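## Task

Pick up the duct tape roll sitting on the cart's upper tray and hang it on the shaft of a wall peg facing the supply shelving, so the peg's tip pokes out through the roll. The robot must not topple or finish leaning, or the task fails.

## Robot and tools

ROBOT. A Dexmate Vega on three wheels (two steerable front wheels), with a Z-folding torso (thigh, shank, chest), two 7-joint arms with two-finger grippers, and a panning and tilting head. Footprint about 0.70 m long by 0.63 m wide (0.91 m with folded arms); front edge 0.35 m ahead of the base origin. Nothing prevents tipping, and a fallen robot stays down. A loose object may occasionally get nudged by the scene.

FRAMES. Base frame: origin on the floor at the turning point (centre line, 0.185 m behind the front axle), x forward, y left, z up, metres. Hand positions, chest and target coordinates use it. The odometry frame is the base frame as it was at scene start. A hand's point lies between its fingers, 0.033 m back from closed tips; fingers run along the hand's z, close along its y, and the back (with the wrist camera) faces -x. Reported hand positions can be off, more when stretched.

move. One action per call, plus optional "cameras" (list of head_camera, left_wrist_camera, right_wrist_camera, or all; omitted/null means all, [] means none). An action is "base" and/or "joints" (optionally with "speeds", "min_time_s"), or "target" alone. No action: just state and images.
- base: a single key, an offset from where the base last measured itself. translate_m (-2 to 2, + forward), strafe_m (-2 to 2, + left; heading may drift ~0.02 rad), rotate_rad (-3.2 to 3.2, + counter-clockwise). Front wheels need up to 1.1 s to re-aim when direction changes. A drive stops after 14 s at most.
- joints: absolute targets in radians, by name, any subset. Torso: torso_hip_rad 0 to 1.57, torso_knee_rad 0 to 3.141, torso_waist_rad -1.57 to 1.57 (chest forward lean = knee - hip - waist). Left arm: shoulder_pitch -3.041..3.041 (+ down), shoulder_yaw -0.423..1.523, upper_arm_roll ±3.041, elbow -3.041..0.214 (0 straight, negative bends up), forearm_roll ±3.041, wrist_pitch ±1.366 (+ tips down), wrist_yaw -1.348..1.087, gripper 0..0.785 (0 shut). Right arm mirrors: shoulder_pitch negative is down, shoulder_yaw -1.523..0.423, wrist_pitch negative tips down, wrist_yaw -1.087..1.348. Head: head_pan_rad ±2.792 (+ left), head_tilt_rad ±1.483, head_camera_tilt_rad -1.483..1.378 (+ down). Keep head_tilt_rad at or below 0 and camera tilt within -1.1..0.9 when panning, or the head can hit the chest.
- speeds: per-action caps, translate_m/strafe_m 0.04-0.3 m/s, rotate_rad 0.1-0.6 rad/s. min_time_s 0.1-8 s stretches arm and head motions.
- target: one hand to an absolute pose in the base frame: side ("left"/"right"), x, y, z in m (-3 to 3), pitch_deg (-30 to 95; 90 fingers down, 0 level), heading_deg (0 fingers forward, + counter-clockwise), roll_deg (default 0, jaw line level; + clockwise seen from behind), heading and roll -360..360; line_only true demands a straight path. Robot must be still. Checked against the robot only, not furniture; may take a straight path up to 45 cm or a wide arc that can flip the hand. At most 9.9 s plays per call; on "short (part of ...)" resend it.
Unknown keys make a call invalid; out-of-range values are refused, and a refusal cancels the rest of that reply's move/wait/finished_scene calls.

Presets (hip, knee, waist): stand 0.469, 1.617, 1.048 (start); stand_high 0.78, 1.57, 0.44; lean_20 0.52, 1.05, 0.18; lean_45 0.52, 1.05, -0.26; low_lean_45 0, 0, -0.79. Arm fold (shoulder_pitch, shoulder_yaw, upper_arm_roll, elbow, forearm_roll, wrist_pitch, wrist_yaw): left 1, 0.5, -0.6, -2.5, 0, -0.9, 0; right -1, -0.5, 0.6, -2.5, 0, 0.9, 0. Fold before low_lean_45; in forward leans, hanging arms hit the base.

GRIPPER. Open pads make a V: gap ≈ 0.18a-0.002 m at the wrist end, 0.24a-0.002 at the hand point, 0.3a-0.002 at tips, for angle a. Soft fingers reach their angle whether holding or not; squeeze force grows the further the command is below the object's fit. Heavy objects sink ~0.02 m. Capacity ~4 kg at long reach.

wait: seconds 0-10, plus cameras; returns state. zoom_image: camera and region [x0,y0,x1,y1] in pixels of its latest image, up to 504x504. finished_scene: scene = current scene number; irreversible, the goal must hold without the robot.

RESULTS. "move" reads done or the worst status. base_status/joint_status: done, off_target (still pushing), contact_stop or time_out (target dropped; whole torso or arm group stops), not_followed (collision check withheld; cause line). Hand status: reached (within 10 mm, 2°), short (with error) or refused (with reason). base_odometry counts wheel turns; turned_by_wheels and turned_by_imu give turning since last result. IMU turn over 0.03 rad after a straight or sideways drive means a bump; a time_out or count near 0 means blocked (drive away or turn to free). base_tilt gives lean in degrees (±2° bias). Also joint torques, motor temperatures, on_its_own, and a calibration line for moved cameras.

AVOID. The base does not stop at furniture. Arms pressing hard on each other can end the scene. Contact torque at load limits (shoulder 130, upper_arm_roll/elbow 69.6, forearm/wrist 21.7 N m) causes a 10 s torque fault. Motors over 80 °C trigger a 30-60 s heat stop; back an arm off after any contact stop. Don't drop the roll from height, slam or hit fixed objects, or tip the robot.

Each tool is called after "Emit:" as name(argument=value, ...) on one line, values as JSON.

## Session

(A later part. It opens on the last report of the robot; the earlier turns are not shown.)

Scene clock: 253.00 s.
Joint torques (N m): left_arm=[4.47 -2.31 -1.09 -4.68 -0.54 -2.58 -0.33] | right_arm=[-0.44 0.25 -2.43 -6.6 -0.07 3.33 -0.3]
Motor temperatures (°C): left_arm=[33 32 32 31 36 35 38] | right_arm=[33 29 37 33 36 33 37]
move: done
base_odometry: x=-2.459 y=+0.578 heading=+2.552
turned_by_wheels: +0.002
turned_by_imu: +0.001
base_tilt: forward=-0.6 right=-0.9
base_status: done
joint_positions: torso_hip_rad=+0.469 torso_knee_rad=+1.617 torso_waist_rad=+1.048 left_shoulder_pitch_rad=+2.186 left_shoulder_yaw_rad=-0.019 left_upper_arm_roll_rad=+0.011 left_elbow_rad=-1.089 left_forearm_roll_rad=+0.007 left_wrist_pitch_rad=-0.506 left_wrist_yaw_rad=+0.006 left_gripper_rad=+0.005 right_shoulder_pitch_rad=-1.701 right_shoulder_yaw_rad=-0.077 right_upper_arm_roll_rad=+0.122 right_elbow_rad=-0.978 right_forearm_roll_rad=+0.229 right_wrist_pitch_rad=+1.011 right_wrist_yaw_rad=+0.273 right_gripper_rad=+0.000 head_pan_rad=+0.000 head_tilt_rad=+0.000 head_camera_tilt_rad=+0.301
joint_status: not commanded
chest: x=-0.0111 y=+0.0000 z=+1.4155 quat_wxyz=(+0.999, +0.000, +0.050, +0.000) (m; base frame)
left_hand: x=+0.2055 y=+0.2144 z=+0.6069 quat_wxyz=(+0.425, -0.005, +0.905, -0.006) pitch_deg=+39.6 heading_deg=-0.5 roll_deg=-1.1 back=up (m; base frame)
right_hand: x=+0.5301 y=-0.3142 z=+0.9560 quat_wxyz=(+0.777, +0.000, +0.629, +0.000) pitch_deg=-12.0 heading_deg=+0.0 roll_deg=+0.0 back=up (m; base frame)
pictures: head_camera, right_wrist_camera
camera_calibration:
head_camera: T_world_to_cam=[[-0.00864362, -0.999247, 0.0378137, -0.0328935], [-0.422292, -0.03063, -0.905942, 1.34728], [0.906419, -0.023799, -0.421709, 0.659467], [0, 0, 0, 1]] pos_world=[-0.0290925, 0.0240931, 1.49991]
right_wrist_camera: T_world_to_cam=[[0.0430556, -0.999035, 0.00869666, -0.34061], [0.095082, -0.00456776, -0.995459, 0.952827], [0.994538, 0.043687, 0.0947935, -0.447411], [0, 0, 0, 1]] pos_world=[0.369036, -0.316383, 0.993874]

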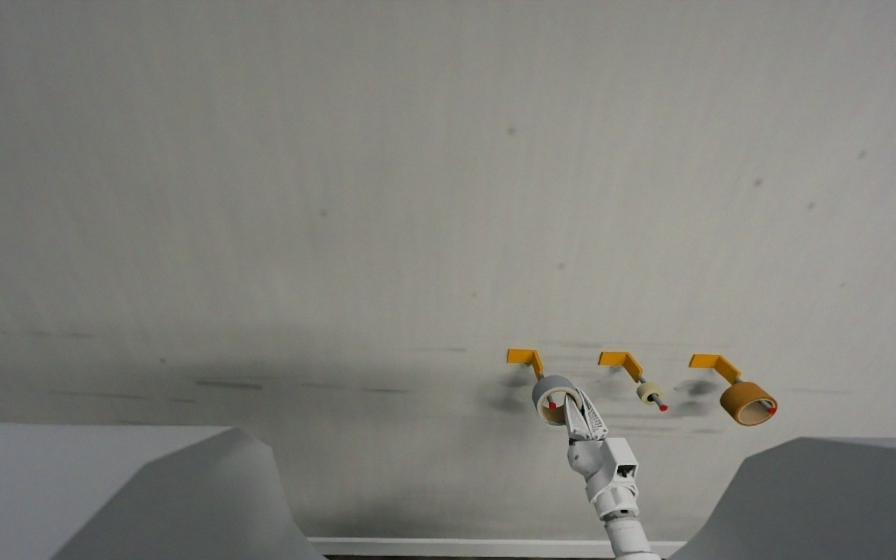

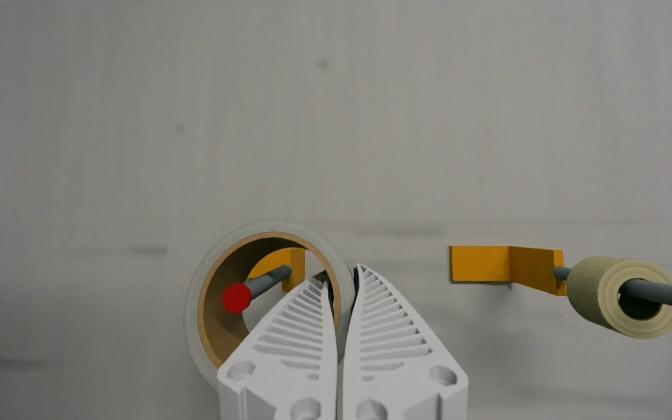

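Emit:
move(target={"side": "right", "x": 0.53, "y": -0.307, "z": 0.941, "pitch_deg": -13, "heading_deg": 0, "roll_deg": 0, "line_only": true}, cameras=["head_camera", "right_wrist_camera"])

Emit:
zoom_image(camera="right_wrist_camera", region=[170, 170, 420, 420])

Scene clock: 260.50 s.
Joint torques (N m): left_arm=[3.76 0.17 3.25 -3.71 0.77 -1.4 -0.06] | right_arm=[19.14 0.89 -2.94 -4.54 0.68 3.72 0.02]
Motor temperatures (°C): left_arm=[33 32 32 31 36 35 38] | right_arm=[33 29 37 33 36 33 37]
move: done
base_odometry: x=-2.459 y=+0.578 heading=+2.552
turned_by_wheels: +0.000
turned_by_imu: -0.001
base_tilt: forward=-0.8 right=-0.7
base_status: not commanded
joint_positions: torso_hip_rad=+0.469 torso_knee_rad=+1.617 torso_waist_rad=+1.048 left_shoulder_pitch_rad=+2.186 left_shoulder_yaw_rad=-0.019 left_upper_arm_roll_rad=+0.011 left_elbow_rad=-1.089 left_forearm_roll_rad=+0.007 left_wrist_pitch_rad=-0.506 left_wrist_yaw_rad=+0.006 left_gripper_rad=+0.005 right_shoulder_pitch_rad=-1.581 right_shoulder_yaw_rad=-0.063 right_upper_arm_roll_rad=+0.119 right_elbow_rad=-0.704 right_forearm_roll_rad=+0.263 right_wrist_pitch_rad=+1.182 right_wrist_yaw_rad=+0.336 right_gripper_rad=+0.000 head_pan_rad=+0.000 head_tilt_rad=+0.000 head_camera_tilt_rad=+0.301
joint_status: not commanded
chest: x=-0.0111 y=+0.0000 z=+1.4155 quat_wxyz=(+0.999, +0.000, +0.050, +0.000) (m; base frame)
left_hand: x=+0.2055 y=+0.2144 z=+0.6069 quat_wxyz=(+0.425, -0.005, +0.905, -0.006) pitch_deg=+39.6 heading_deg=-0.5 roll_deg=-1.1 back=up (m; base frame)
right_hand: x=+0.5298 y=-0.3073 z=+0.9408 quat_wxyz=(+0.782, +0.000, +0.623, +0.000) pitch_deg=-12.9 heading_deg=+0.0 roll_deg=+0.0 back=up (m; base frame)
right_hand_status: reached (straight line, planned for 1.2 s): 0 mm and 0.1 deg off.
pictures: head_camera, right_wrist_camera
camera_calibration:
head_camera: T_world_to_cam=[[-0.00864362, -0.999247, 0.0378137, -0.0328935], [-0.422292, -0.03063, -0.905942, 1.34728], [0.906419, -0.023799, -0.421709, 0.659467], [0, 0, 0, 1]] pos_world=[-0.0290925, 0.0240931, 1.49991]
right_wrist_camera: T_world_to_cam=[[0.0428038, -0.999039, 0.00939836, -0.334114], [0.111586, -0.00456764, -0.993744, 0.927495], [0.992833, 0.0435848, 0.111283, -0.460577], [0, 0, 0, 1]] pos_world=[0.368082, -0.309482, 0.976087]

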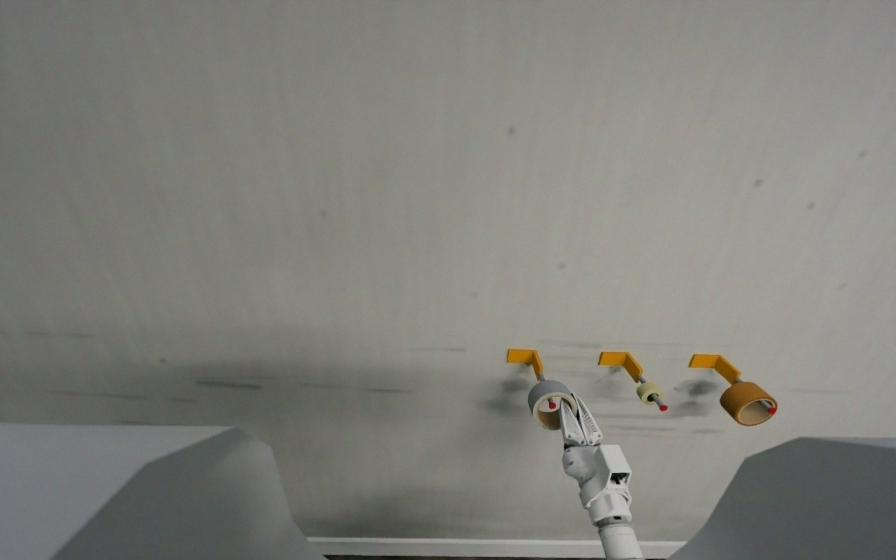

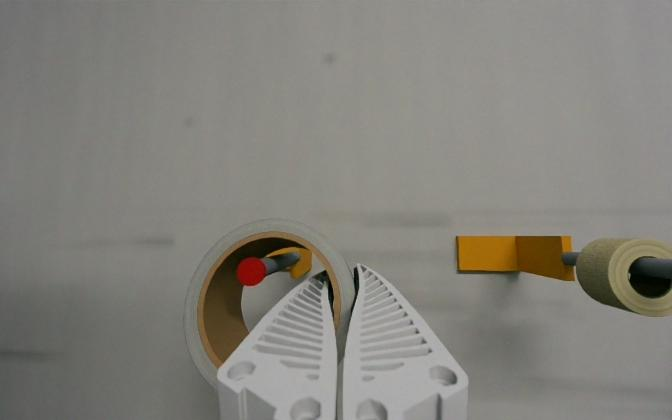

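Scaled by 2.016 from the camera's 672x420 image, which has a finer 960x600 frame.

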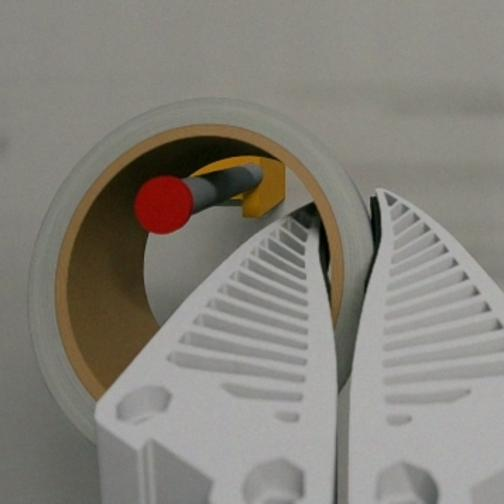

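Emit:
move(target={"side": "right", "x": 0.53, "y": -0.305, "z": 0.936, "pitch_deg": -13, "heading_deg": 0, "roll_deg": 0, "line_only": true}, cameras=["right_wrist_camera"])

Emit:
zoom_image(camera="right_wrist_camera", region=[170, 170, 420, 420])

Emit:
move(joints={"right_gripper_rad": 0.06}, cameras=["right_wrist_camera"])

Emit:
zoom_image(camera="right_wrist_camera", region=[170, 170, 420, 420])

Scene clock: 266.70 s.
Joint torques (N m): left_arm=[6.68 -0.52 1.47 -3.91 -0.23 -1.71 0.02] | right_arm=[19.45 -0.58 3.46 -3.97 0.38 3.34 0.2]
Motor temperatures (°C): left_arm=[33 32 32 31 36 35 38] | right_arm=[33 29 37 33 36 33 37]
move: done
base_odometry: x=-2.459 y=+0.578 heading=+2.552
turned_by_wheels: +0.000
turned_by_imu: +0.000
base_tilt: forward=-0.4 right=-0.9
base_status: not commanded
joint_positions: torso_hip_rad=+0.469 torso_knee_rad=+1.617 torso_waist_rad=+1.048 left_shoulder_pitch_rad=+2.186 left_shoulder_yaw_rad=-0.019 left_upper_arm_roll_rad=+0.011 left_elbow_rad=-1.089 left_forearm_roll_rad=+0.007 left_wrist_pitch_rad=-0.506 left_wrist_yaw_rad=+0.006 left_gripper_rad=+0.005 right_shoulder_pitch_rad=-1.538 right_shoulder_yaw_rad=-0.059 right_upper_arm_roll_rad=+0.120 right_elbow_rad=-0.608 right_forearm_roll_rad=+0.280 right_wrist_pitch_rad=+1.236 right_wrist_yaw_rad=+0.364 right_gripper_rad=+0.000 head_pan_rad=+0.000 head_tilt_rad=+0.000 head_camera_tilt_rad=+0.301
joint_status: not commanded
chest: x=-0.0111 y=+0.0000 z=+1.4155 quat_wxyz=(+0.999, +0.000, +0.050, +0.000) (m; base frame)
left_hand: x=+0.2055 y=+0.2144 z=+0.6069 quat_wxyz=(+0.425, -0.005, +0.905, -0.006) pitch_deg=+39.6 heading_deg=-0.5 roll_deg=-1.1 back=up (m; base frame)
right_hand: x=+0.5298 y=-0.3049 z=+0.9359 quat_wxyz=(+0.782, +0.000, +0.623, +0.000) pitch_deg=-13.0 heading_deg=+0.0 roll_deg=+0.0 back=up (m; base frame)
right_hand_status: reached (straight line, planned for 0.6 s): 0 mm and 0.1 deg off.
pictures: right_wrist_camera
camera_calibration:
right_wrist_camera: T_world_to_cam=[[0.0434115, -0.999013, 0.00937283, -0.331963], [0.111793, -0.0044653, -0.993721, 0.922469], [0.992783, 0.0441867, 0.111489, -0.460117], [0, 0, 0, 1]] pos_world=[0.368082, -0.307185, 0.971086]

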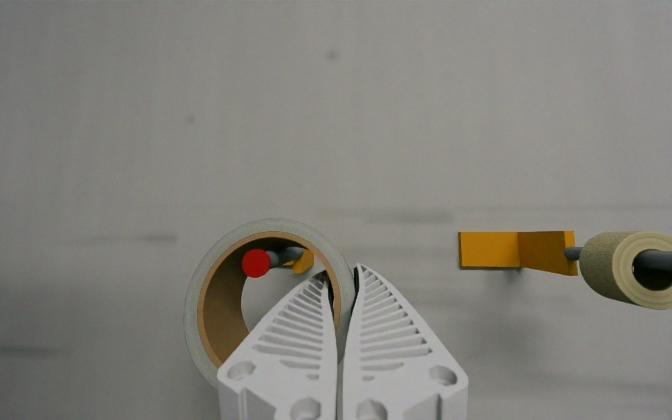

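Scaled by 2.016 from the camera's 672x420 image, which has a finer 960x600 frame.

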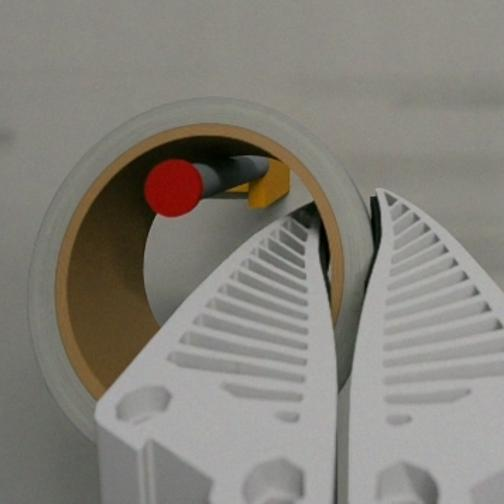

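Scene clock: 267.20 s.
Joint torques (N m): left_arm=[6.19 -0.73 2.22 -4.32 0.58 -2.92 -0.05] | right_arm=[18.87 1.5 3.23 -2.22 0.35 4.04 0.28]
Motor temperatures (°C): left_arm=[33 32 32 31 36 35 38] | right_arm=[33 29 37 33 36 33 37]
move: done
base_odometry: x=-2.459 y=+0.578 heading=+2.552
turned_by_wheels: +0.000
turned_by_imu: +0.000
base_tilt: forward=-0.5 right=-0.9
base_status: not commanded
joint_positions: torso_hip_rad=+0.469 torso_knee_rad=+1.617 torso_waist_rad=+1.048 left_shoulder_pitch_rad=+2.186 left_shoulder_yaw_rad=-0.019 left_upper_arm_roll_rad=+0.011 left_elbow_rad=-1.089 left_forearm_roll_rad=+0.007 left_wrist_pitch_rad=-0.506 left_wrist_yaw_rad=+0.006 left_gripper_rad=+0.005 right_shoulder_pitch_rad=-1.537 right_shoulder_yaw_rad=-0.059 right_upper_arm_roll_rad=+0.120 right_elbow_rad=-0.605 right_forearm_roll_rad=+0.280 right_wrist_pitch_rad=+1.238 right_wrist_yaw_rad=+0.365 right_gripper_rad=+0.060 head_pan_rad=+0.000 head_tilt_rad=+0.000 head_camera_tilt_rad=+0.301
joint_status: all done
chest: x=-0.0111 y=+0.0000 z=+1.4155 quat_wxyz=(+0.999, +0.000, +0.050, +0.000) (m; base frame)
left_hand: x=+0.2055 y=+0.2144 z=+0.6069 quat_wxyz=(+0.425, -0.005, +0.905, -0.006) pitch_deg=+39.6 heading_deg=-0.5 roll_deg=-1.1 back=up (m; base frame)
right_hand: x=+0.5298 y=-0.3049 z=+0.9358 quat_wxyz=(+0.782, +0.000, +0.623, +0.000) pitch_deg=-13.0 heading_deg=+0.0 roll_deg=+0.0 back=up (m; base frame)
pictures: right_wrist_camera
camera_calibration:
right_wrist_camera: T_world_to_cam=[[0.0433992, -0.999013, 0.00947646, -0.332059], [0.111896, -0.00456514, -0.993709, 0.922388], [0.992772, 0.0441866, 0.111588, -0.460209], [0, 0, 0, 1]] pos_world=[0.368082, -0.307185, 0.971086]

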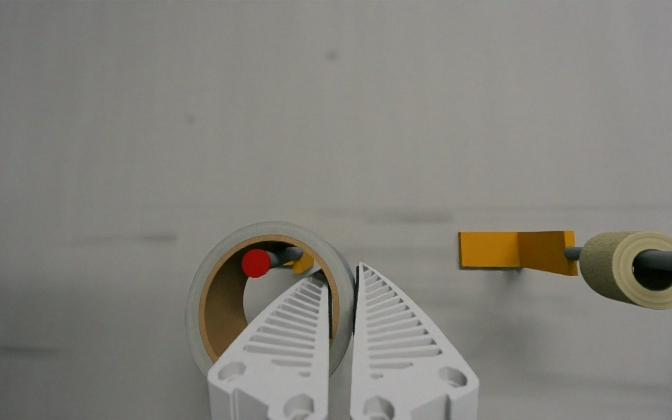

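Scaled by 2.016 from the camera's 672x420 image, which has a finer 960x600 frame.

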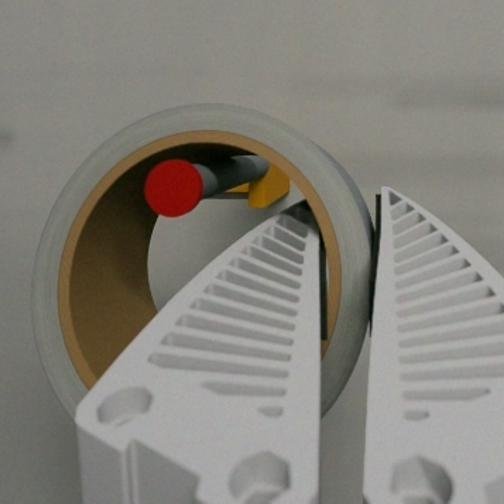

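Emit:
move(joints={"right_gripper_rad": 0.095}, cameras=["right_wrist_camera"])

Emit:
zoom_image(camera="right_wrist_camera", region=[170, 170, 420, 420])

Emit:
move(target={"side": "right", "x": 0.43, "y": -0.305, "z": 0.913, "pitch_deg": -13, "heading_deg": 0, "roll_deg": 0, "line_only": true}, cameras=["head_camera", "right_wrist_camera"])

Emit:
zoom_image(camera="head_camera", region=[490, 340, 620, 470])

Scene clock: 271.27 s.
Joint torques (N m): left_arm=[6.53 1.15 -0.02 -2.33 -0.12 -2.84 0.14] | right_arm=[18.55 -0.7 3.15 -2.6 0.33 2.76 0.14]
Motor temperatures (°C): left_arm=[33 32 32 31 36 35 38] | right_arm=[33 29 37 33 36 33 37]
move: done
base_odometry: x=-2.459 y=+0.578 heading=+2.552
turned_by_wheels: +0.000
turned_by_imu: +0.000
base_tilt: forward=-0.6 right=-0.9
base_status: not commanded
joint_positions: torso_hip_rad=+0.469 torso_knee_rad=+1.617 torso_waist_rad=+1.048 left_shoulder_pitch_rad=+2.186 left_shoulder_yaw_rad=-0.019 left_upper_arm_roll_rad=+0.011 left_elbow_rad=-1.089 left_forearm_roll_rad=+0.007 left_wrist_pitch_rad=-0.506 left_wrist_yaw_rad=+0.006 left_gripper_rad=+0.005 right_shoulder_pitch_rad=-1.536 right_shoulder_yaw_rad=-0.059 right_upper_arm_roll_rad=+0.120 right_elbow_rad=-0.604 right_forearm_roll_rad=+0.281 right_wrist_pitch_rad=+1.238 right_wrist_yaw_rad=+0.365 right_gripper_rad=+0.095 head_pan_rad=+0.000 head_tilt_rad=+0.000 head_camera_tilt_rad=+0.301
joint_status: all done
chest: x=-0.0111 y=+0.0000 z=+1.4155 quat_wxyz=(+0.999, +0.000, +0.050, +0.000) (m; base frame)
left_hand: x=+0.2055 y=+0.2144 z=+0.6069 quat_wxyz=(+0.425, -0.005, +0.905, -0.006) pitch_deg=+39.6 heading_deg=-0.5 roll_deg=-1.1 back=up (m; base frame)
right_hand: x=+0.5298 y=-0.3048 z=+0.9358 quat_wxyz=(+0.782, +0.000, +0.623, +0.000) pitch_deg=-13.0 heading_deg=+0.0 roll_deg=+0.0 back=up (m; base frame)
pictures: right_wrist_camera
camera_calibration:
right_wrist_camera: T_world_to_cam=[[0.0433978, -0.999013, 0.00948077, -0.331962], [0.111995, -0.00456519, -0.993698, 0.922241], [0.992761, 0.0441861, 0.111686, -0.460295], [0, 0, 0, 1]] pos_world=[0.368083, -0.307085, 0.970985]

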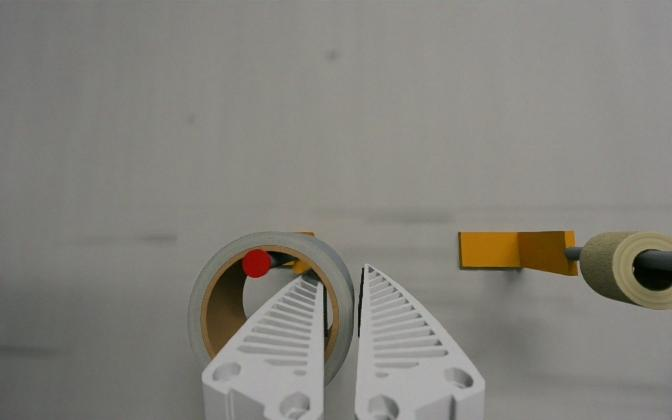

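Scaled by 2.016 from the camera's 672x420 image, which has a finer 960x600 frame.

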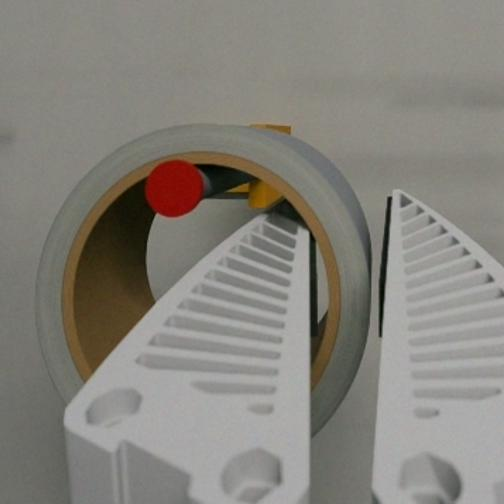

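Scene clock: 271.57 s.
Joint torques (N m): left_arm=[6.54 0.51 0.22 -2.75 0.06 -2.35 0.4] | right_arm=[18.11 0.92 3.66 -3.08 0.35 3.13 0.08]
Motor temperatures (°C): left_arm=[33 32 32 31 36 35 38] | right_arm=[33 29 37 33 36 33 37]
move: refused
base_odometry: x=-2.459 y=+0.578 heading=+2.552
turned_by_wheels: +0.000
turned_by_imu: +0.000
base_tilt: forward=-0.5 right=-0.9
base_status: not commanded
joint_positions: torso_hip_rad=+0.469 torso_knee_rad=+1.617 torso_waist_rad=+1.048 left_shoulder_pitch_rad=+2.186 left_shoulder_yaw_rad=-0.019 left_upper_arm_roll_rad=+0.011 left_elbow_rad=-1.089 left_forearm_roll_rad=+0.007 left_wrist_pitch_rad=-0.506 left_wrist_yaw_rad=+0.006 left_gripper_rad=+0.005 right_shoulder_pitch_rad=-1.536 right_shoulder_yaw_rad=-0.059 right_upper_arm_roll_rad=+0.120 right_elbow_rad=-0.604 right_forearm_roll_rad=+0.281 right_wrist_pitch_rad=+1.238 right_wrist_yaw_rad=+0.365 right_gripper_rad=+0.095 head_pan_rad=+0.000 head_tilt_rad=+0.000 head_camera_tilt_rad=+0.301
joint_status: not commanded
chest: x=-0.0111 y=+0.0000 z=+1.4155 quat_wxyz=(+0.999, +0.000, +0.050, +0.000) (m; base frame)
left_hand: x=+0.2055 y=+0.2144 z=+0.6069 quat_wxyz=(+0.425, -0.005, +0.905, -0.006) pitch_deg=+39.6 heading_deg=-0.5 roll_deg=-1.1 back=up (m; base frame)
right_hand: x=+0.5298 y=-0.3048 z=+0.9358 quat_wxyz=(+0.782, +0.000, +0.623, +0.000) pitch_deg=-13.0 heading_deg=+0.0 roll_deg=+0.0 back=up (m; base frame)
right_hand_status: refused: the best posture that gets there brings the right forearm within 0.8 cm of the torso (limit 2.6). Nothing moved.
pictures: head_camera, right_wrist_camera
camera_calibration:
head_camera: T_world_to_cam=[[-0.00864362, -0.999247, 0.0378137, -0.0328935], [-0.422292, -0.03063, -0.905942, 1.34728], [0.906419, -0.023799, -0.421709, 0.659467], [0, 0, 0, 1]] pos_world=[-0.0290925, 0.0240931, 1.49991]
right_wrist_camera: T_world_to_cam=[[0.0433978, -0.999013, 0.00948077, -0.331962], [0.111995, -0.00456519, -0.993698, 0.922241], [0.992761, 0.0441861, 0.111686, -0.460295], [0, 0, 0, 1]] pos_world=[0.368083, -0.307085, 0.970985]

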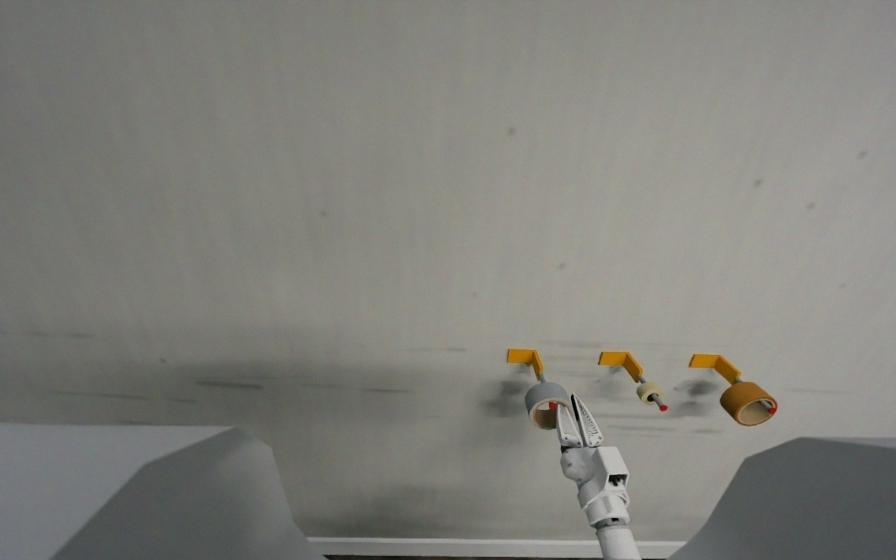

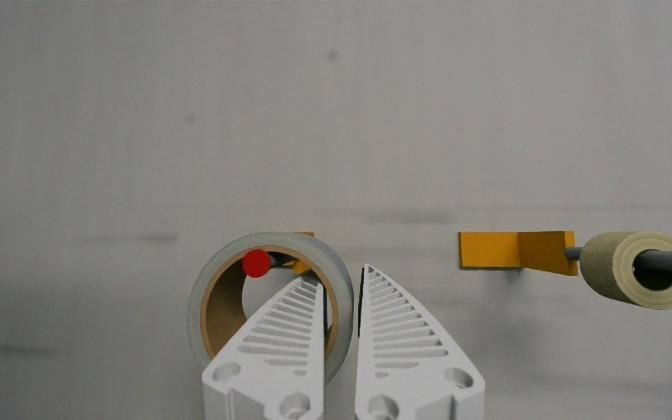

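Scaled by 3.877 from the camera's 896x560 image, which has a finer 960x600 frame.

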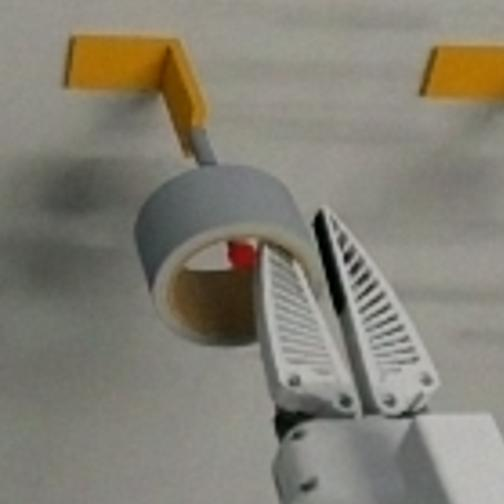

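Emit:
move(base={"translate_m": -0.1}, speeds={"translate_m": 0.08}, cameras=["head_camera", "right_wrist_camera"])

Emit:
zoom_image(camera="head_camera", region=[490, 330, 600, 440])

Emit:
zoom_image(camera="right_wrist_camera", region=[200, 170, 380, 350])

Scene clock: 278.67 s.
Joint torques (N m): left_arm=[6.85 3.61 1.21 -3.22 -0.5 -2.26 -0.25] | right_arm=[17.76 1.11 3.61 -2.32 0.3 2.77 -0.07]
Motor temperatures (°C): left_arm=[33 32 32 31 36 35 38] | right_arm=[33 29 37 33 36 33 37]
move: done
base_odometry: x=-2.376 y=+0.523 heading=+2.551
turned_by_wheels: -0.001
turned_by_imu: -0.003
base_tilt: forward=-0.4 right=-0.8
base_status: done
joint_positions: torso_hip_rad=+0.469 torso_knee_rad=+1.617 torso_waist_rad=+1.048 left_shoulder_pitch_rad=+2.186 left_shoulder_yaw_rad=-0.019 left_upper_arm_roll_rad=+0.011 left_elbow_rad=-1.089 left_forearm_roll_rad=+0.007 left_wrist_pitch_rad=-0.506 left_wrist_yaw_rad=+0.006 left_gripper_rad=+0.005 right_shoulder_pitch_rad=-1.536 right_shoulder_yaw_rad=-0.059 right_upper_arm_roll_rad=+0.120 right_elbow_rad=-0.604 right_forearm_roll_rad=+0.281 right_wrist_pitch_rad=+1.238 right_wrist_yaw_rad=+0.365 right_gripper_rad=+0.095 head_pan_rad=+0.000 head_tilt_rad=+0.000 head_camera_tilt_rad=+0.301
joint_status: not commanded
chest: x=-0.0112 y=+0.0000 z=+1.4155 quat_wxyz=(+0.999, +0.000, +0.050, +0.000) (m; base frame)
left_hand: x=+0.2055 y=+0.2144 z=+0.6069 quat_wxyz=(+0.426, -0.005, +0.905, -0.006) pitch_deg=+39.6 heading_deg=-0.5 roll_deg=-1.1 back=up (m; base frame)
right_hand: x=+0.5298 y=-0.3048 z=+0.9359 quat_wxyz=(+0.782, +0.000, +0.623, +0.000) pitch_deg=-13.0 heading_deg=+0.0 roll_deg=+0.0 back=up (m; base frame)
pictures: head_camera, right_wrist_camera
camera_calibration:
head_camera: T_world_to_cam=[[-0.00864604, -0.999248, 0.0378086, -0.0328867], [-0.422292, -0.0306243, -0.905943, 1.34724], [0.906419, -0.0237991, -0.421709, 0.659558], [0, 0, 0, 1]] pos_world=[-0.0291925, 0.0240932, 1.49991]
right_wrist_camera: T_world_to_cam=[[0.0433964, -0.999013, 0.00948508, -0.331967], [0.112094, -0.00456524, -0.993687, 0.922293], [0.99275, 0.0441856, 0.111785, -0.460398], [0, 0, 0, 1]] pos_world=[0.368083, -0.307085, 0.971085]

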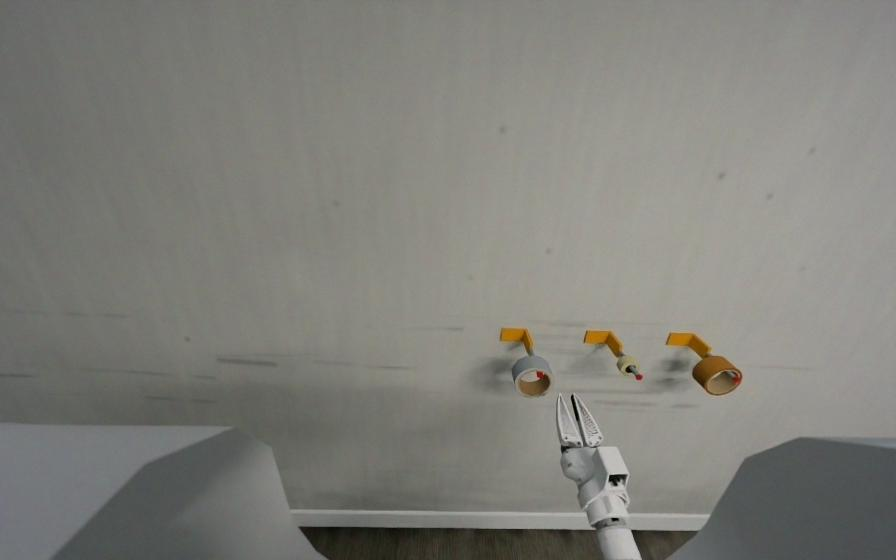

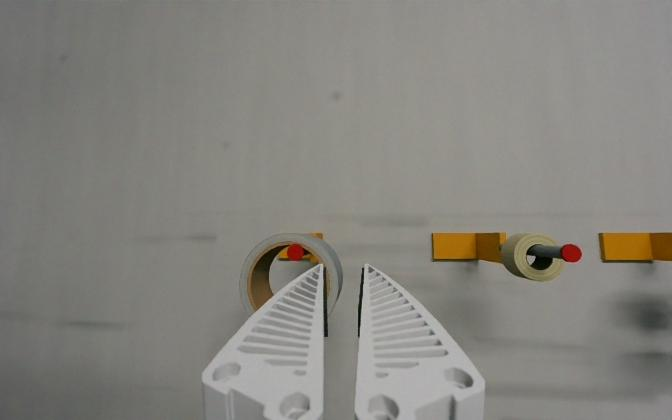

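Scaled by 4.582 from the camera's 896x560 image, which has a finer 960x600 frame.

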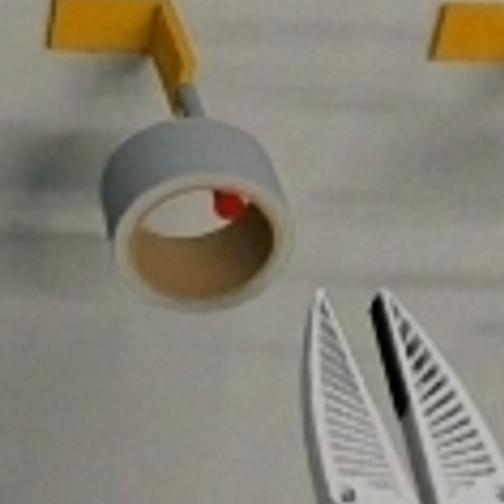

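Scaled by 2.800 from the camera's 672x420 image, which has a finer 960x600 frame.

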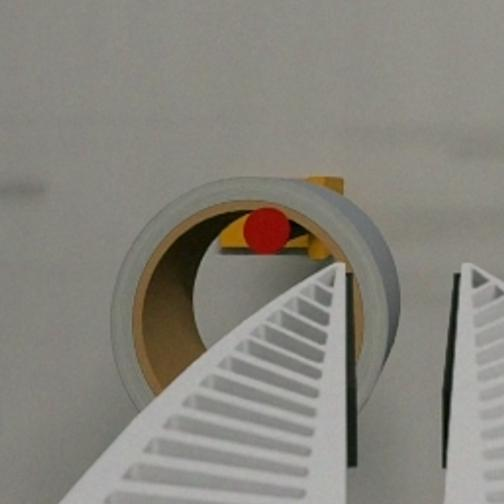

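Emit:
move(joints={"right_gripper_rad": 0.18}, cameras=[])

Emit:
move(target={"side": "right", "x": 0.50, "y": -0.258, "z": 0.957, "pitch_deg": 0, "heading_deg": 0, "roll_deg": 0, "line_only": true}, cameras=["right_wrist_camera"])

Emit:
zoom_image(camera="right_wrist_camera", region=[250, 170, 430, 320])

Scene clock: 292.37 s.
Joint torques (N m): left_arm=[8.53 0.19 -0.21 -3.04 0.4 -3.03 -0.17] | right_arm=[17.32 0.68 3.84 -3.22 0.17 2.93 -0.12]
Motor temperatures (°C): left_arm=[33 32 32 31 36 35 38] | right_arm=[33 29 37 33 36 33 37]
move: done
base_odometry: x=-2.376 y=+0.523 heading=+2.551
turned_by_wheels: +0.000
turned_by_imu: -0.001
base_tilt: forward=-0.8 right=-0.9
base_status: not commanded
joint_positions: torso_hip_rad=+0.469 torso_knee_rad=+1.617 torso_waist_rad=+1.048 left_shoulder_pitch_rad=+2.186 left_shoulder_yaw_rad=-0.019 left_upper_arm_roll_rad=+0.011 left_elbow_rad=-1.089 left_forearm_roll_rad=+0.007 left_wrist_pitch_rad=-0.506 left_wrist_yaw_rad=+0.006 left_gripper_rad=+0.005 right_shoulder_pitch_rad=-1.536 right_shoulder_yaw_rad=-0.059 right_upper_arm_roll_rad=+0.120 right_elbow_rad=-0.604 right_forearm_roll_rad=+0.281 right_wrist_pitch_rad=+1.238 right_wrist_yaw_rad=+0.365 right_gripper_rad=+0.180 head_pan_rad=+0.000 head_tilt_rad=+0.000 head_camera_tilt_rad=+0.301
joint_status: all done
chest: x=-0.0112 y=+0.0000 z=+1.4155 quat_wxyz=(+0.999, +0.000, +0.050, +0.000) (m; base frame)
left_hand: x=+0.2055 y=+0.2144 z=+0.6069 quat_wxyz=(+0.426, -0.005, +0.905, -0.006) pitch_deg=+39.6 heading_deg=-0.5 roll_deg=-1.1 back=up (m; base frame)
right_hand: x=+0.5298 y=-0.3048 z=+0.9359 quat_wxyz=(+0.782, +0.000, +0.623, +0.000) pitch_deg=-13.0 heading_deg=+0.0 roll_deg=+0.0 back=up (m; base frame)
pictures: none
No camera images: "cameras" was empty.

Scene clock: 297.40 s.
Joint torques (N m): left_arm=[6.13 0.35 2.43 -2.11 0.68 -1.8 -0.13] | right_arm=[-5.45 2.95 -3.13 -7.71 -0.44 3.07 -0.45]
Motor temperatures (°C): left_arm=[33 32 32 31 36 35 38] | right_arm=[33 29 37 33 36 33 37]
move: done
base_odometry: x=-2.376 y=+0.523 heading=+2.551
turned_by_wheels: +0.000
turned_by_imu: +0.000
base_tilt: forward=-0.7 right=-0.8
base_status: not commanded
joint_positions: torso_hip_rad=+0.469 torso_knee_rad=+1.617 torso_waist_rad=+1.048 left_shoulder_pitch_rad=+2.186 left_shoulder_yaw_rad=-0.019 left_upper_arm_roll_rad=+0.011 left_elbow_rad=-1.089 left_forearm_roll_rad=+0.007 left_wrist_pitch_rad=-0.506 left_wrist_yaw_rad=+0.006 left_gripper_rad=+0.005 right_shoulder_pitch_rad=-2.046 right_shoulder_yaw_rad=-0.003 right_upper_arm_roll_rad=+0.069 right_elbow_rad=-1.670 right_forearm_roll_rad=+0.045 right_wrist_pitch_rad=+0.476 right_wrist_yaw_rad=+0.077 right_gripper_rad=+0.180 head_pan_rad=+0.000 head_tilt_rad=+0.000 head_camera_tilt_rad=+0.301
joint_status: not commanded
chest: x=-0.0112 y=+0.0000 z=+1.4155 quat_wxyz=(+0.999, +0.000, +0.050, +0.000) (m; base frame)
left_hand: x=+0.2055 y=+0.2144 z=+0.6069 quat_wxyz=(+0.426, -0.005, +0.905, -0.006) pitch_deg=+39.6 heading_deg=-0.5 roll_deg=-1.1 back=up (m; base frame)
right_hand: x=+0.5003 y=-0.2584 z=+0.9568 quat_wxyz=(+0.708, +0.000, +0.707, +0.000) pitch_deg=-0.1 heading_deg=+0.0 roll_deg=+0.0 back=up (m; base frame)
right_hand_status: reached (straight line, planned for 3.7 s): 1 mm and 0.1 deg off.
pictures: right_wrist_camera
camera_calibration:
right_wrist_camera: T_world_to_cam=[[0.0441111, -0.999027, -0.000508554, -0.275272], [-0.112541, -0.00446333, -0.993637, 1.05898], [0.992667, 0.0438877, -0.112628, -0.220885], [0, 0, 0, 1]] pos_world=[0.350586, -0.260584, 1.02722]

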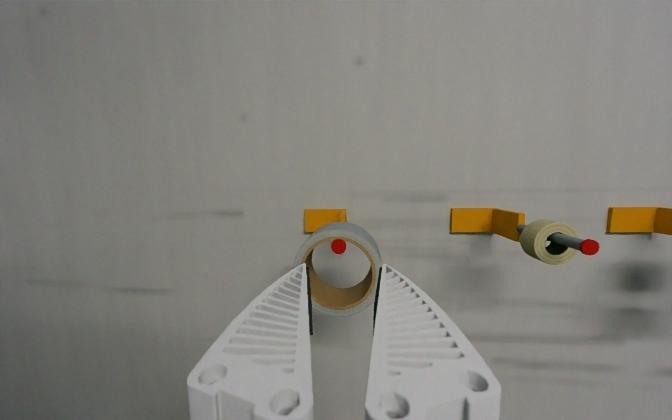

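Scaled by 2.800 from the camera's 672x420 image, which has a finer 960x600 frame.

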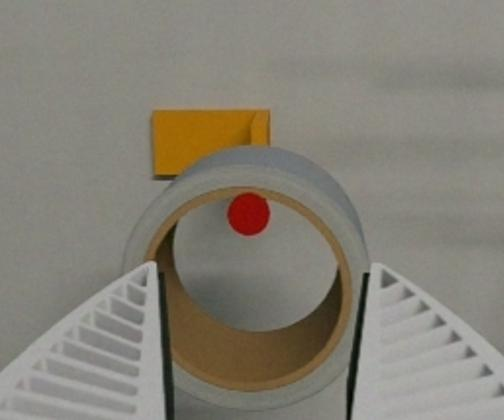

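Emit:
move(target={"side": "right", "x": 0.52, "y": -0.250, "z": 0.957, "pitch_deg": 0, "heading_deg": 0, "roll_deg": 0, "line_only": true}, cameras=[])

Emit:
move(target={"side": "right", "x": 0.602, "y": -0.250, "z": 0.957, "pitch_deg": 0, "heading_deg": 0, "roll_deg": 0, "line_only": true}, cameras=["head_camera", "right_wrist_camera"])

Emit:
zoom_image(camera="head_camera", region=[490, 330, 600, 440])

Emit:
move(target={"side": "right", "x": 0.47, "y": -0.250, "z": 0.957, "pitch_deg": 0, "heading_deg": 0, "roll_deg": 0, "line_only": true}, cameras=["head_camera", "right_wrist_camera"])

Emit:
zoom_image(camera="head_camera", region=[490, 330, 600, 440])

Scene clock: 306.13 s.
Joint torques (N m): left_arm=[4.75 -0.06 1.31 -4.18 0.55 -0.77 0.36] | right_arm=[14.5 3.68 -3.36 -4.95 -0.45 2.73 -0.49]
Motor temperatures (°C): left_arm=[33 32 32 31 36 35 38] | right_arm=[33 29 37 33 36 33 37]
move: done
base_odometry: x=-2.376 y=+0.523 heading=+2.551
turned_by_wheels: +0.000
turned_by_imu: -0.001
base_tilt: forward=-0.6 right=-0.8
base_status: not commanded
joint_positions: torso_hip_rad=+0.469 torso_knee_rad=+1.617 torso_waist_rad=+1.048 left_shoulder_pitch_rad=+2.186 left_shoulder_yaw_rad=-0.019 left_upper_arm_roll_rad=+0.011 left_elbow_rad=-1.089 left_forearm_roll_rad=+0.007 left_wrist_pitch_rad=-0.506 left_wrist_yaw_rad=+0.006 left_gripper_rad=+0.005 right_shoulder_pitch_rad=-2.001 right_shoulder_yaw_rad=+0.005 right_upper_arm_roll_rad=+0.057 right_elbow_rad=-1.652 right_forearm_roll_rad=+0.027 right_wrist_pitch_rad=+0.448 right_wrist_yaw_rad=+0.063 right_gripper_rad=+0.180 head_pan_rad=+0.000 head_tilt_rad=+0.000 head_camera_tilt_rad=+0.301
joint_status: not commanded
chest: x=-0.0112 y=+0.0000 z=+1.4155 quat_wxyz=(+0.999, +0.000, +0.050, +0.000) (m; base frame)
left_hand: x=+0.2055 y=+0.2144 z=+0.6069 quat_wxyz=(+0.426, -0.005, +0.905, -0.006) pitch_deg=+39.6 heading_deg=-0.5 roll_deg=-1.1 back=up (m; base frame)
right_hand: x=+0.5182 y=-0.2509 z=+0.9567 quat_wxyz=(+0.707, +0.000, +0.707, +0.000) pitch_deg=+0.0 heading_deg=+0.0 roll_deg=+0.0 back=up (m; base frame)
right_hand_status: reached (straight line, planned for 0.5 s): 2 mm and 0.0 deg off.
pictures: none
No camera images: "cameras" was empty.

Scene clock: 308.47 s.
Joint torques (N m): left_arm=[4.74 -0.61 0.22 -3.86 -0.54 -1.39 0.29] | right_arm=[19.31 -0.25 -3.6 -3.95 -0.34 2.79 -0.25]
Motor temperatures (°C): left_arm=[33 32 32 31 35 35 38] | right_arm=[33 29 37 33 36 33 37]
move: done
base_odometry: x=-2.376 y=+0.523 heading=+2.551
turned_by_wheels: +0.000
turned_by_imu: +0.000
base_tilt: forward=-0.7 right=-0.9
base_status: not commanded
joint_positions: torso_hip_rad=+0.469 torso_knee_rad=+1.617 torso_waist_rad=+1.048 left_shoulder_pitch_rad=+2.186 left_shoulder_yaw_rad=-0.019 left_upper_arm_roll_rad=+0.011 left_elbow_rad=-1.089 left_forearm_roll_rad=+0.007 left_wrist_pitch_rad=-0.506 left_wrist_yaw_rad=+0.006 left_gripper_rad=+0.005 right_shoulder_pitch_rad=-1.773 right_shoulder_yaw_rad=+0.000 right_upper_arm_roll_rad=+0.052 right_elbow_rad=-1.494 right_forearm_roll_rad=+0.017 right_wrist_pitch_rad=+0.378 right_wrist_yaw_rad=+0.055 right_gripper_rad=+0.180 head_pan_rad=+0.000 head_tilt_rad=+0.000 head_camera_tilt_rad=+0.301
joint_status: not commanded
chest: x=-0.0112 y=+0.0000 z=+1.4155 quat_wxyz=(+0.999, +0.000, +0.050, +0.000) (m; base frame)
left_hand: x=+0.2055 y=+0.2144 z=+0.6069 quat_wxyz=(+0.426, -0.005, +0.905, -0.006) pitch_deg=+39.6 heading_deg=-0.5 roll_deg=-1.1 back=up (m; base frame)
right_hand: x=+0.6003 y=-0.2502 z=+0.9566 quat_wxyz=(+0.707, +0.000, +0.707, +0.000) pitch_deg=+0.0 heading_deg=+0.0 roll_deg=+0.0 back=up (m; base frame)
right_hand_status: reached (straight line, planned for 1.1 s): 2 mm and 0.0 deg off.
pictures: head_camera, right_wrist_camera
camera_calibration:
head_camera: T_world_to_cam=[[-0.00864604, -0.999248, 0.0378086, -0.0328867], [-0.422292, -0.0306243, -0.905943, 1.34724], [0.906419, -0.0237991, -0.421709, 0.659558], [0, 0, 0, 1]] pos_world=[-0.0291925, 0.0240932, 1.49991]
right_wrist_camera: T_world_to_cam=[[0.0438005, -0.99904, -0.000652191, -0.27121], [-0.114348, -0.00436478, -0.993431, 1.07092], [0.992475, 0.0435874, -0.114429, -0.318746], [0, 0, 0, 1]] pos_world=[0.450683, -0.252382, 1.02723]

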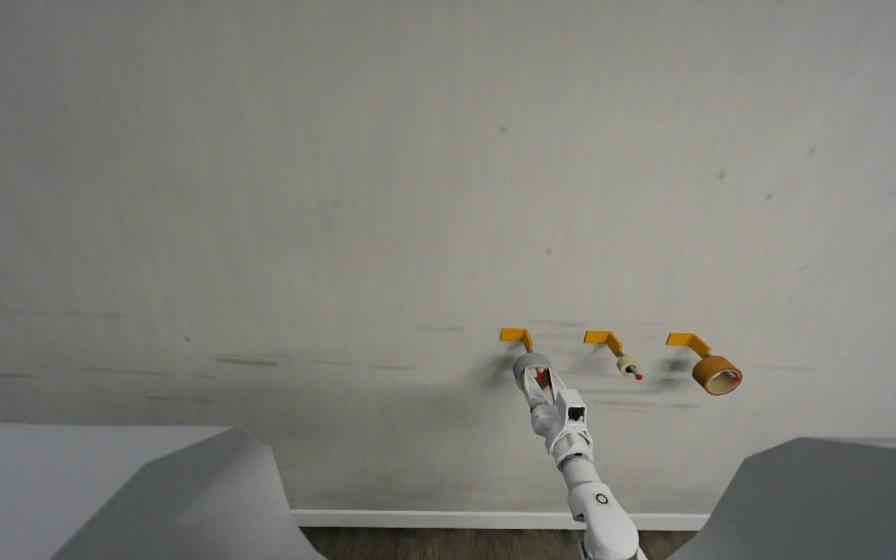

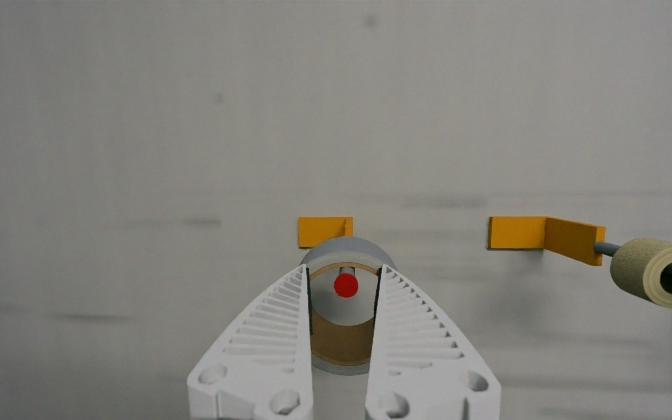

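Scaled by 4.582 from the camera's 896x560 image, which has a finer 960x600 frame.

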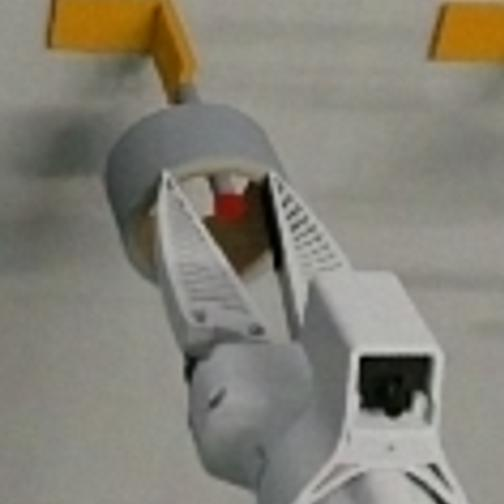

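Scene clock: 311.20 s.
Joint torques (N m): left_arm=[4.79 1.78 -0.26 -1.36 -0.47 -2.21 0.16] | right_arm=[-11.59 2.28 3.46 -7.6 0.36 3.46 0.27]
Motor temperatures (°C): left_arm=[33 32 32 31 35 35 38] | right_arm=[33 29 37 33 36 33 37]
move: done
base_odometry: x=-2.376 y=+0.523 heading=+2.551
turned_by_wheels: +0.000
turned_by_imu: +0.000
base_tilt: forward=-0.6 right=-0.8
base_status: not commanded
joint_positions: torso_hip_rad=+0.469 torso_knee_rad=+1.617 torso_waist_rad=+1.048 left_shoulder_pitch_rad=+2.186 left_shoulder_yaw_rad=-0.019 left_upper_arm_roll_rad=+0.011 left_elbow_rad=-1.089 left_forearm_roll_rad=+0.007 left_wrist_pitch_rad=-0.506 left_wrist_yaw_rad=+0.006 left_gripper_rad=+0.005 right_shoulder_pitch_rad=-2.120 right_shoulder_yaw_rad=+0.010 right_upper_arm_roll_rad=+0.057 right_elbow_rad=-1.703 right_forearm_roll_rad=+0.030 right_wrist_pitch_rad=+0.516 right_wrist_yaw_rad=+0.067 right_gripper_rad=+0.180 head_pan_rad=+0.000 head_tilt_rad=+0.000 head_camera_tilt_rad=+0.301
joint_status: not commanded
chest: x=-0.0112 y=+0.0000 z=+1.4155 quat_wxyz=(+0.999, +0.000, +0.050, +0.000) (m; base frame)
left_hand: x=+0.2055 y=+0.2144 z=+0.6069 quat_wxyz=(+0.426, -0.005, +0.905, -0.006) pitch_deg=+39.6 heading_deg=-0.5 roll_deg=-1.1 back=up (m; base frame)
right_hand: x=+0.4717 y=-0.2498 z=+0.9568 quat_wxyz=(+0.707, +0.000, +0.707, +0.000) pitch_deg=+0.0 heading_deg=+0.0 roll_deg=+0.0 back=up (m; base frame)
right_hand_status: reached (straight line, planned for 1.4 s): 2 mm and 0.0 deg off.
pictures: head_camera, right_wrist_camera
camera_calibration:
head_camera: T_world_to_cam=[[-0.00864604, -0.999248, 0.0378086, -0.0328867], [-0.422292, -0.0306243, -0.905943, 1.34724], [0.906419, -0.0237991, -0.421709, 0.659558], [0, 0, 0, 1]] pos_world=[-0.0291925, 0.0240932, 1.49991]
right_wrist_camera: T_world_to_cam=[[0.0444059, -0.999013, -0.000597302, -0.265525], [-0.113835, -0.00446594, -0.99349, 1.05628], [0.992507, 0.0441848, -0.113921, -0.191487], [0, 0, 0, 1]] pos_world=[0.322084, -0.252085, 1.02743]

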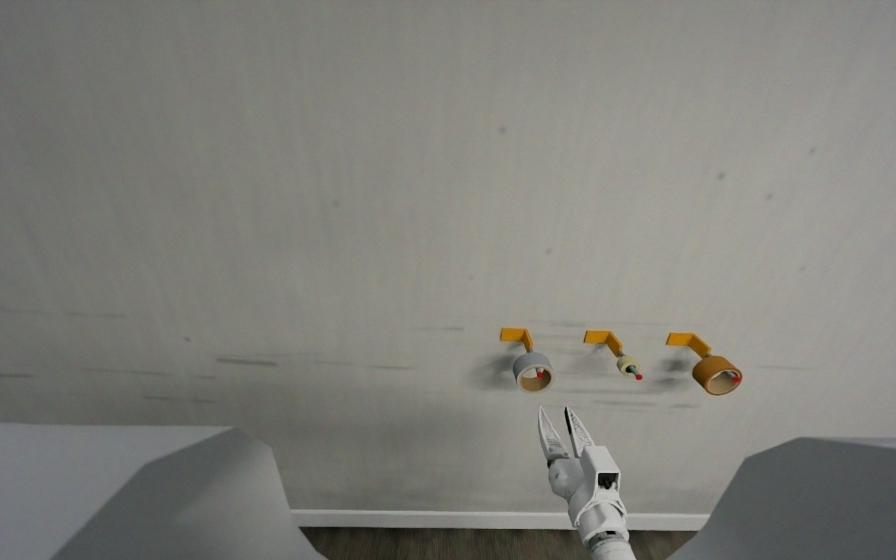

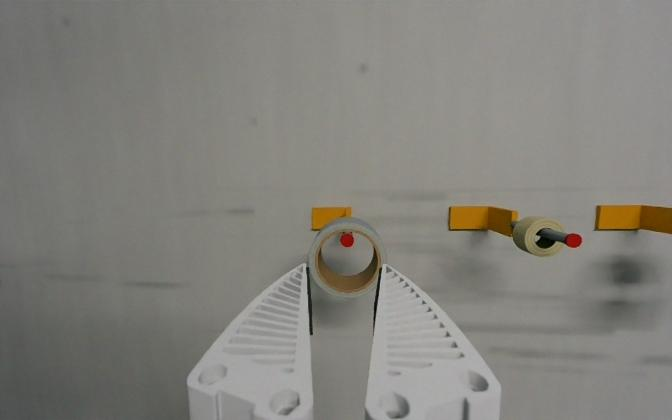

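Scaled by 4.582 from the camera's 896x560 image, which has a finer 960x600 frame.

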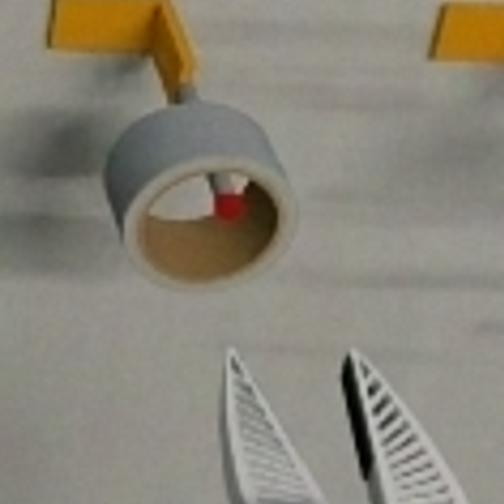

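Tip sticks out clearly, as in scene 1.

Emit:
finished_scene(scene=2)

The scene is finished: the task was done.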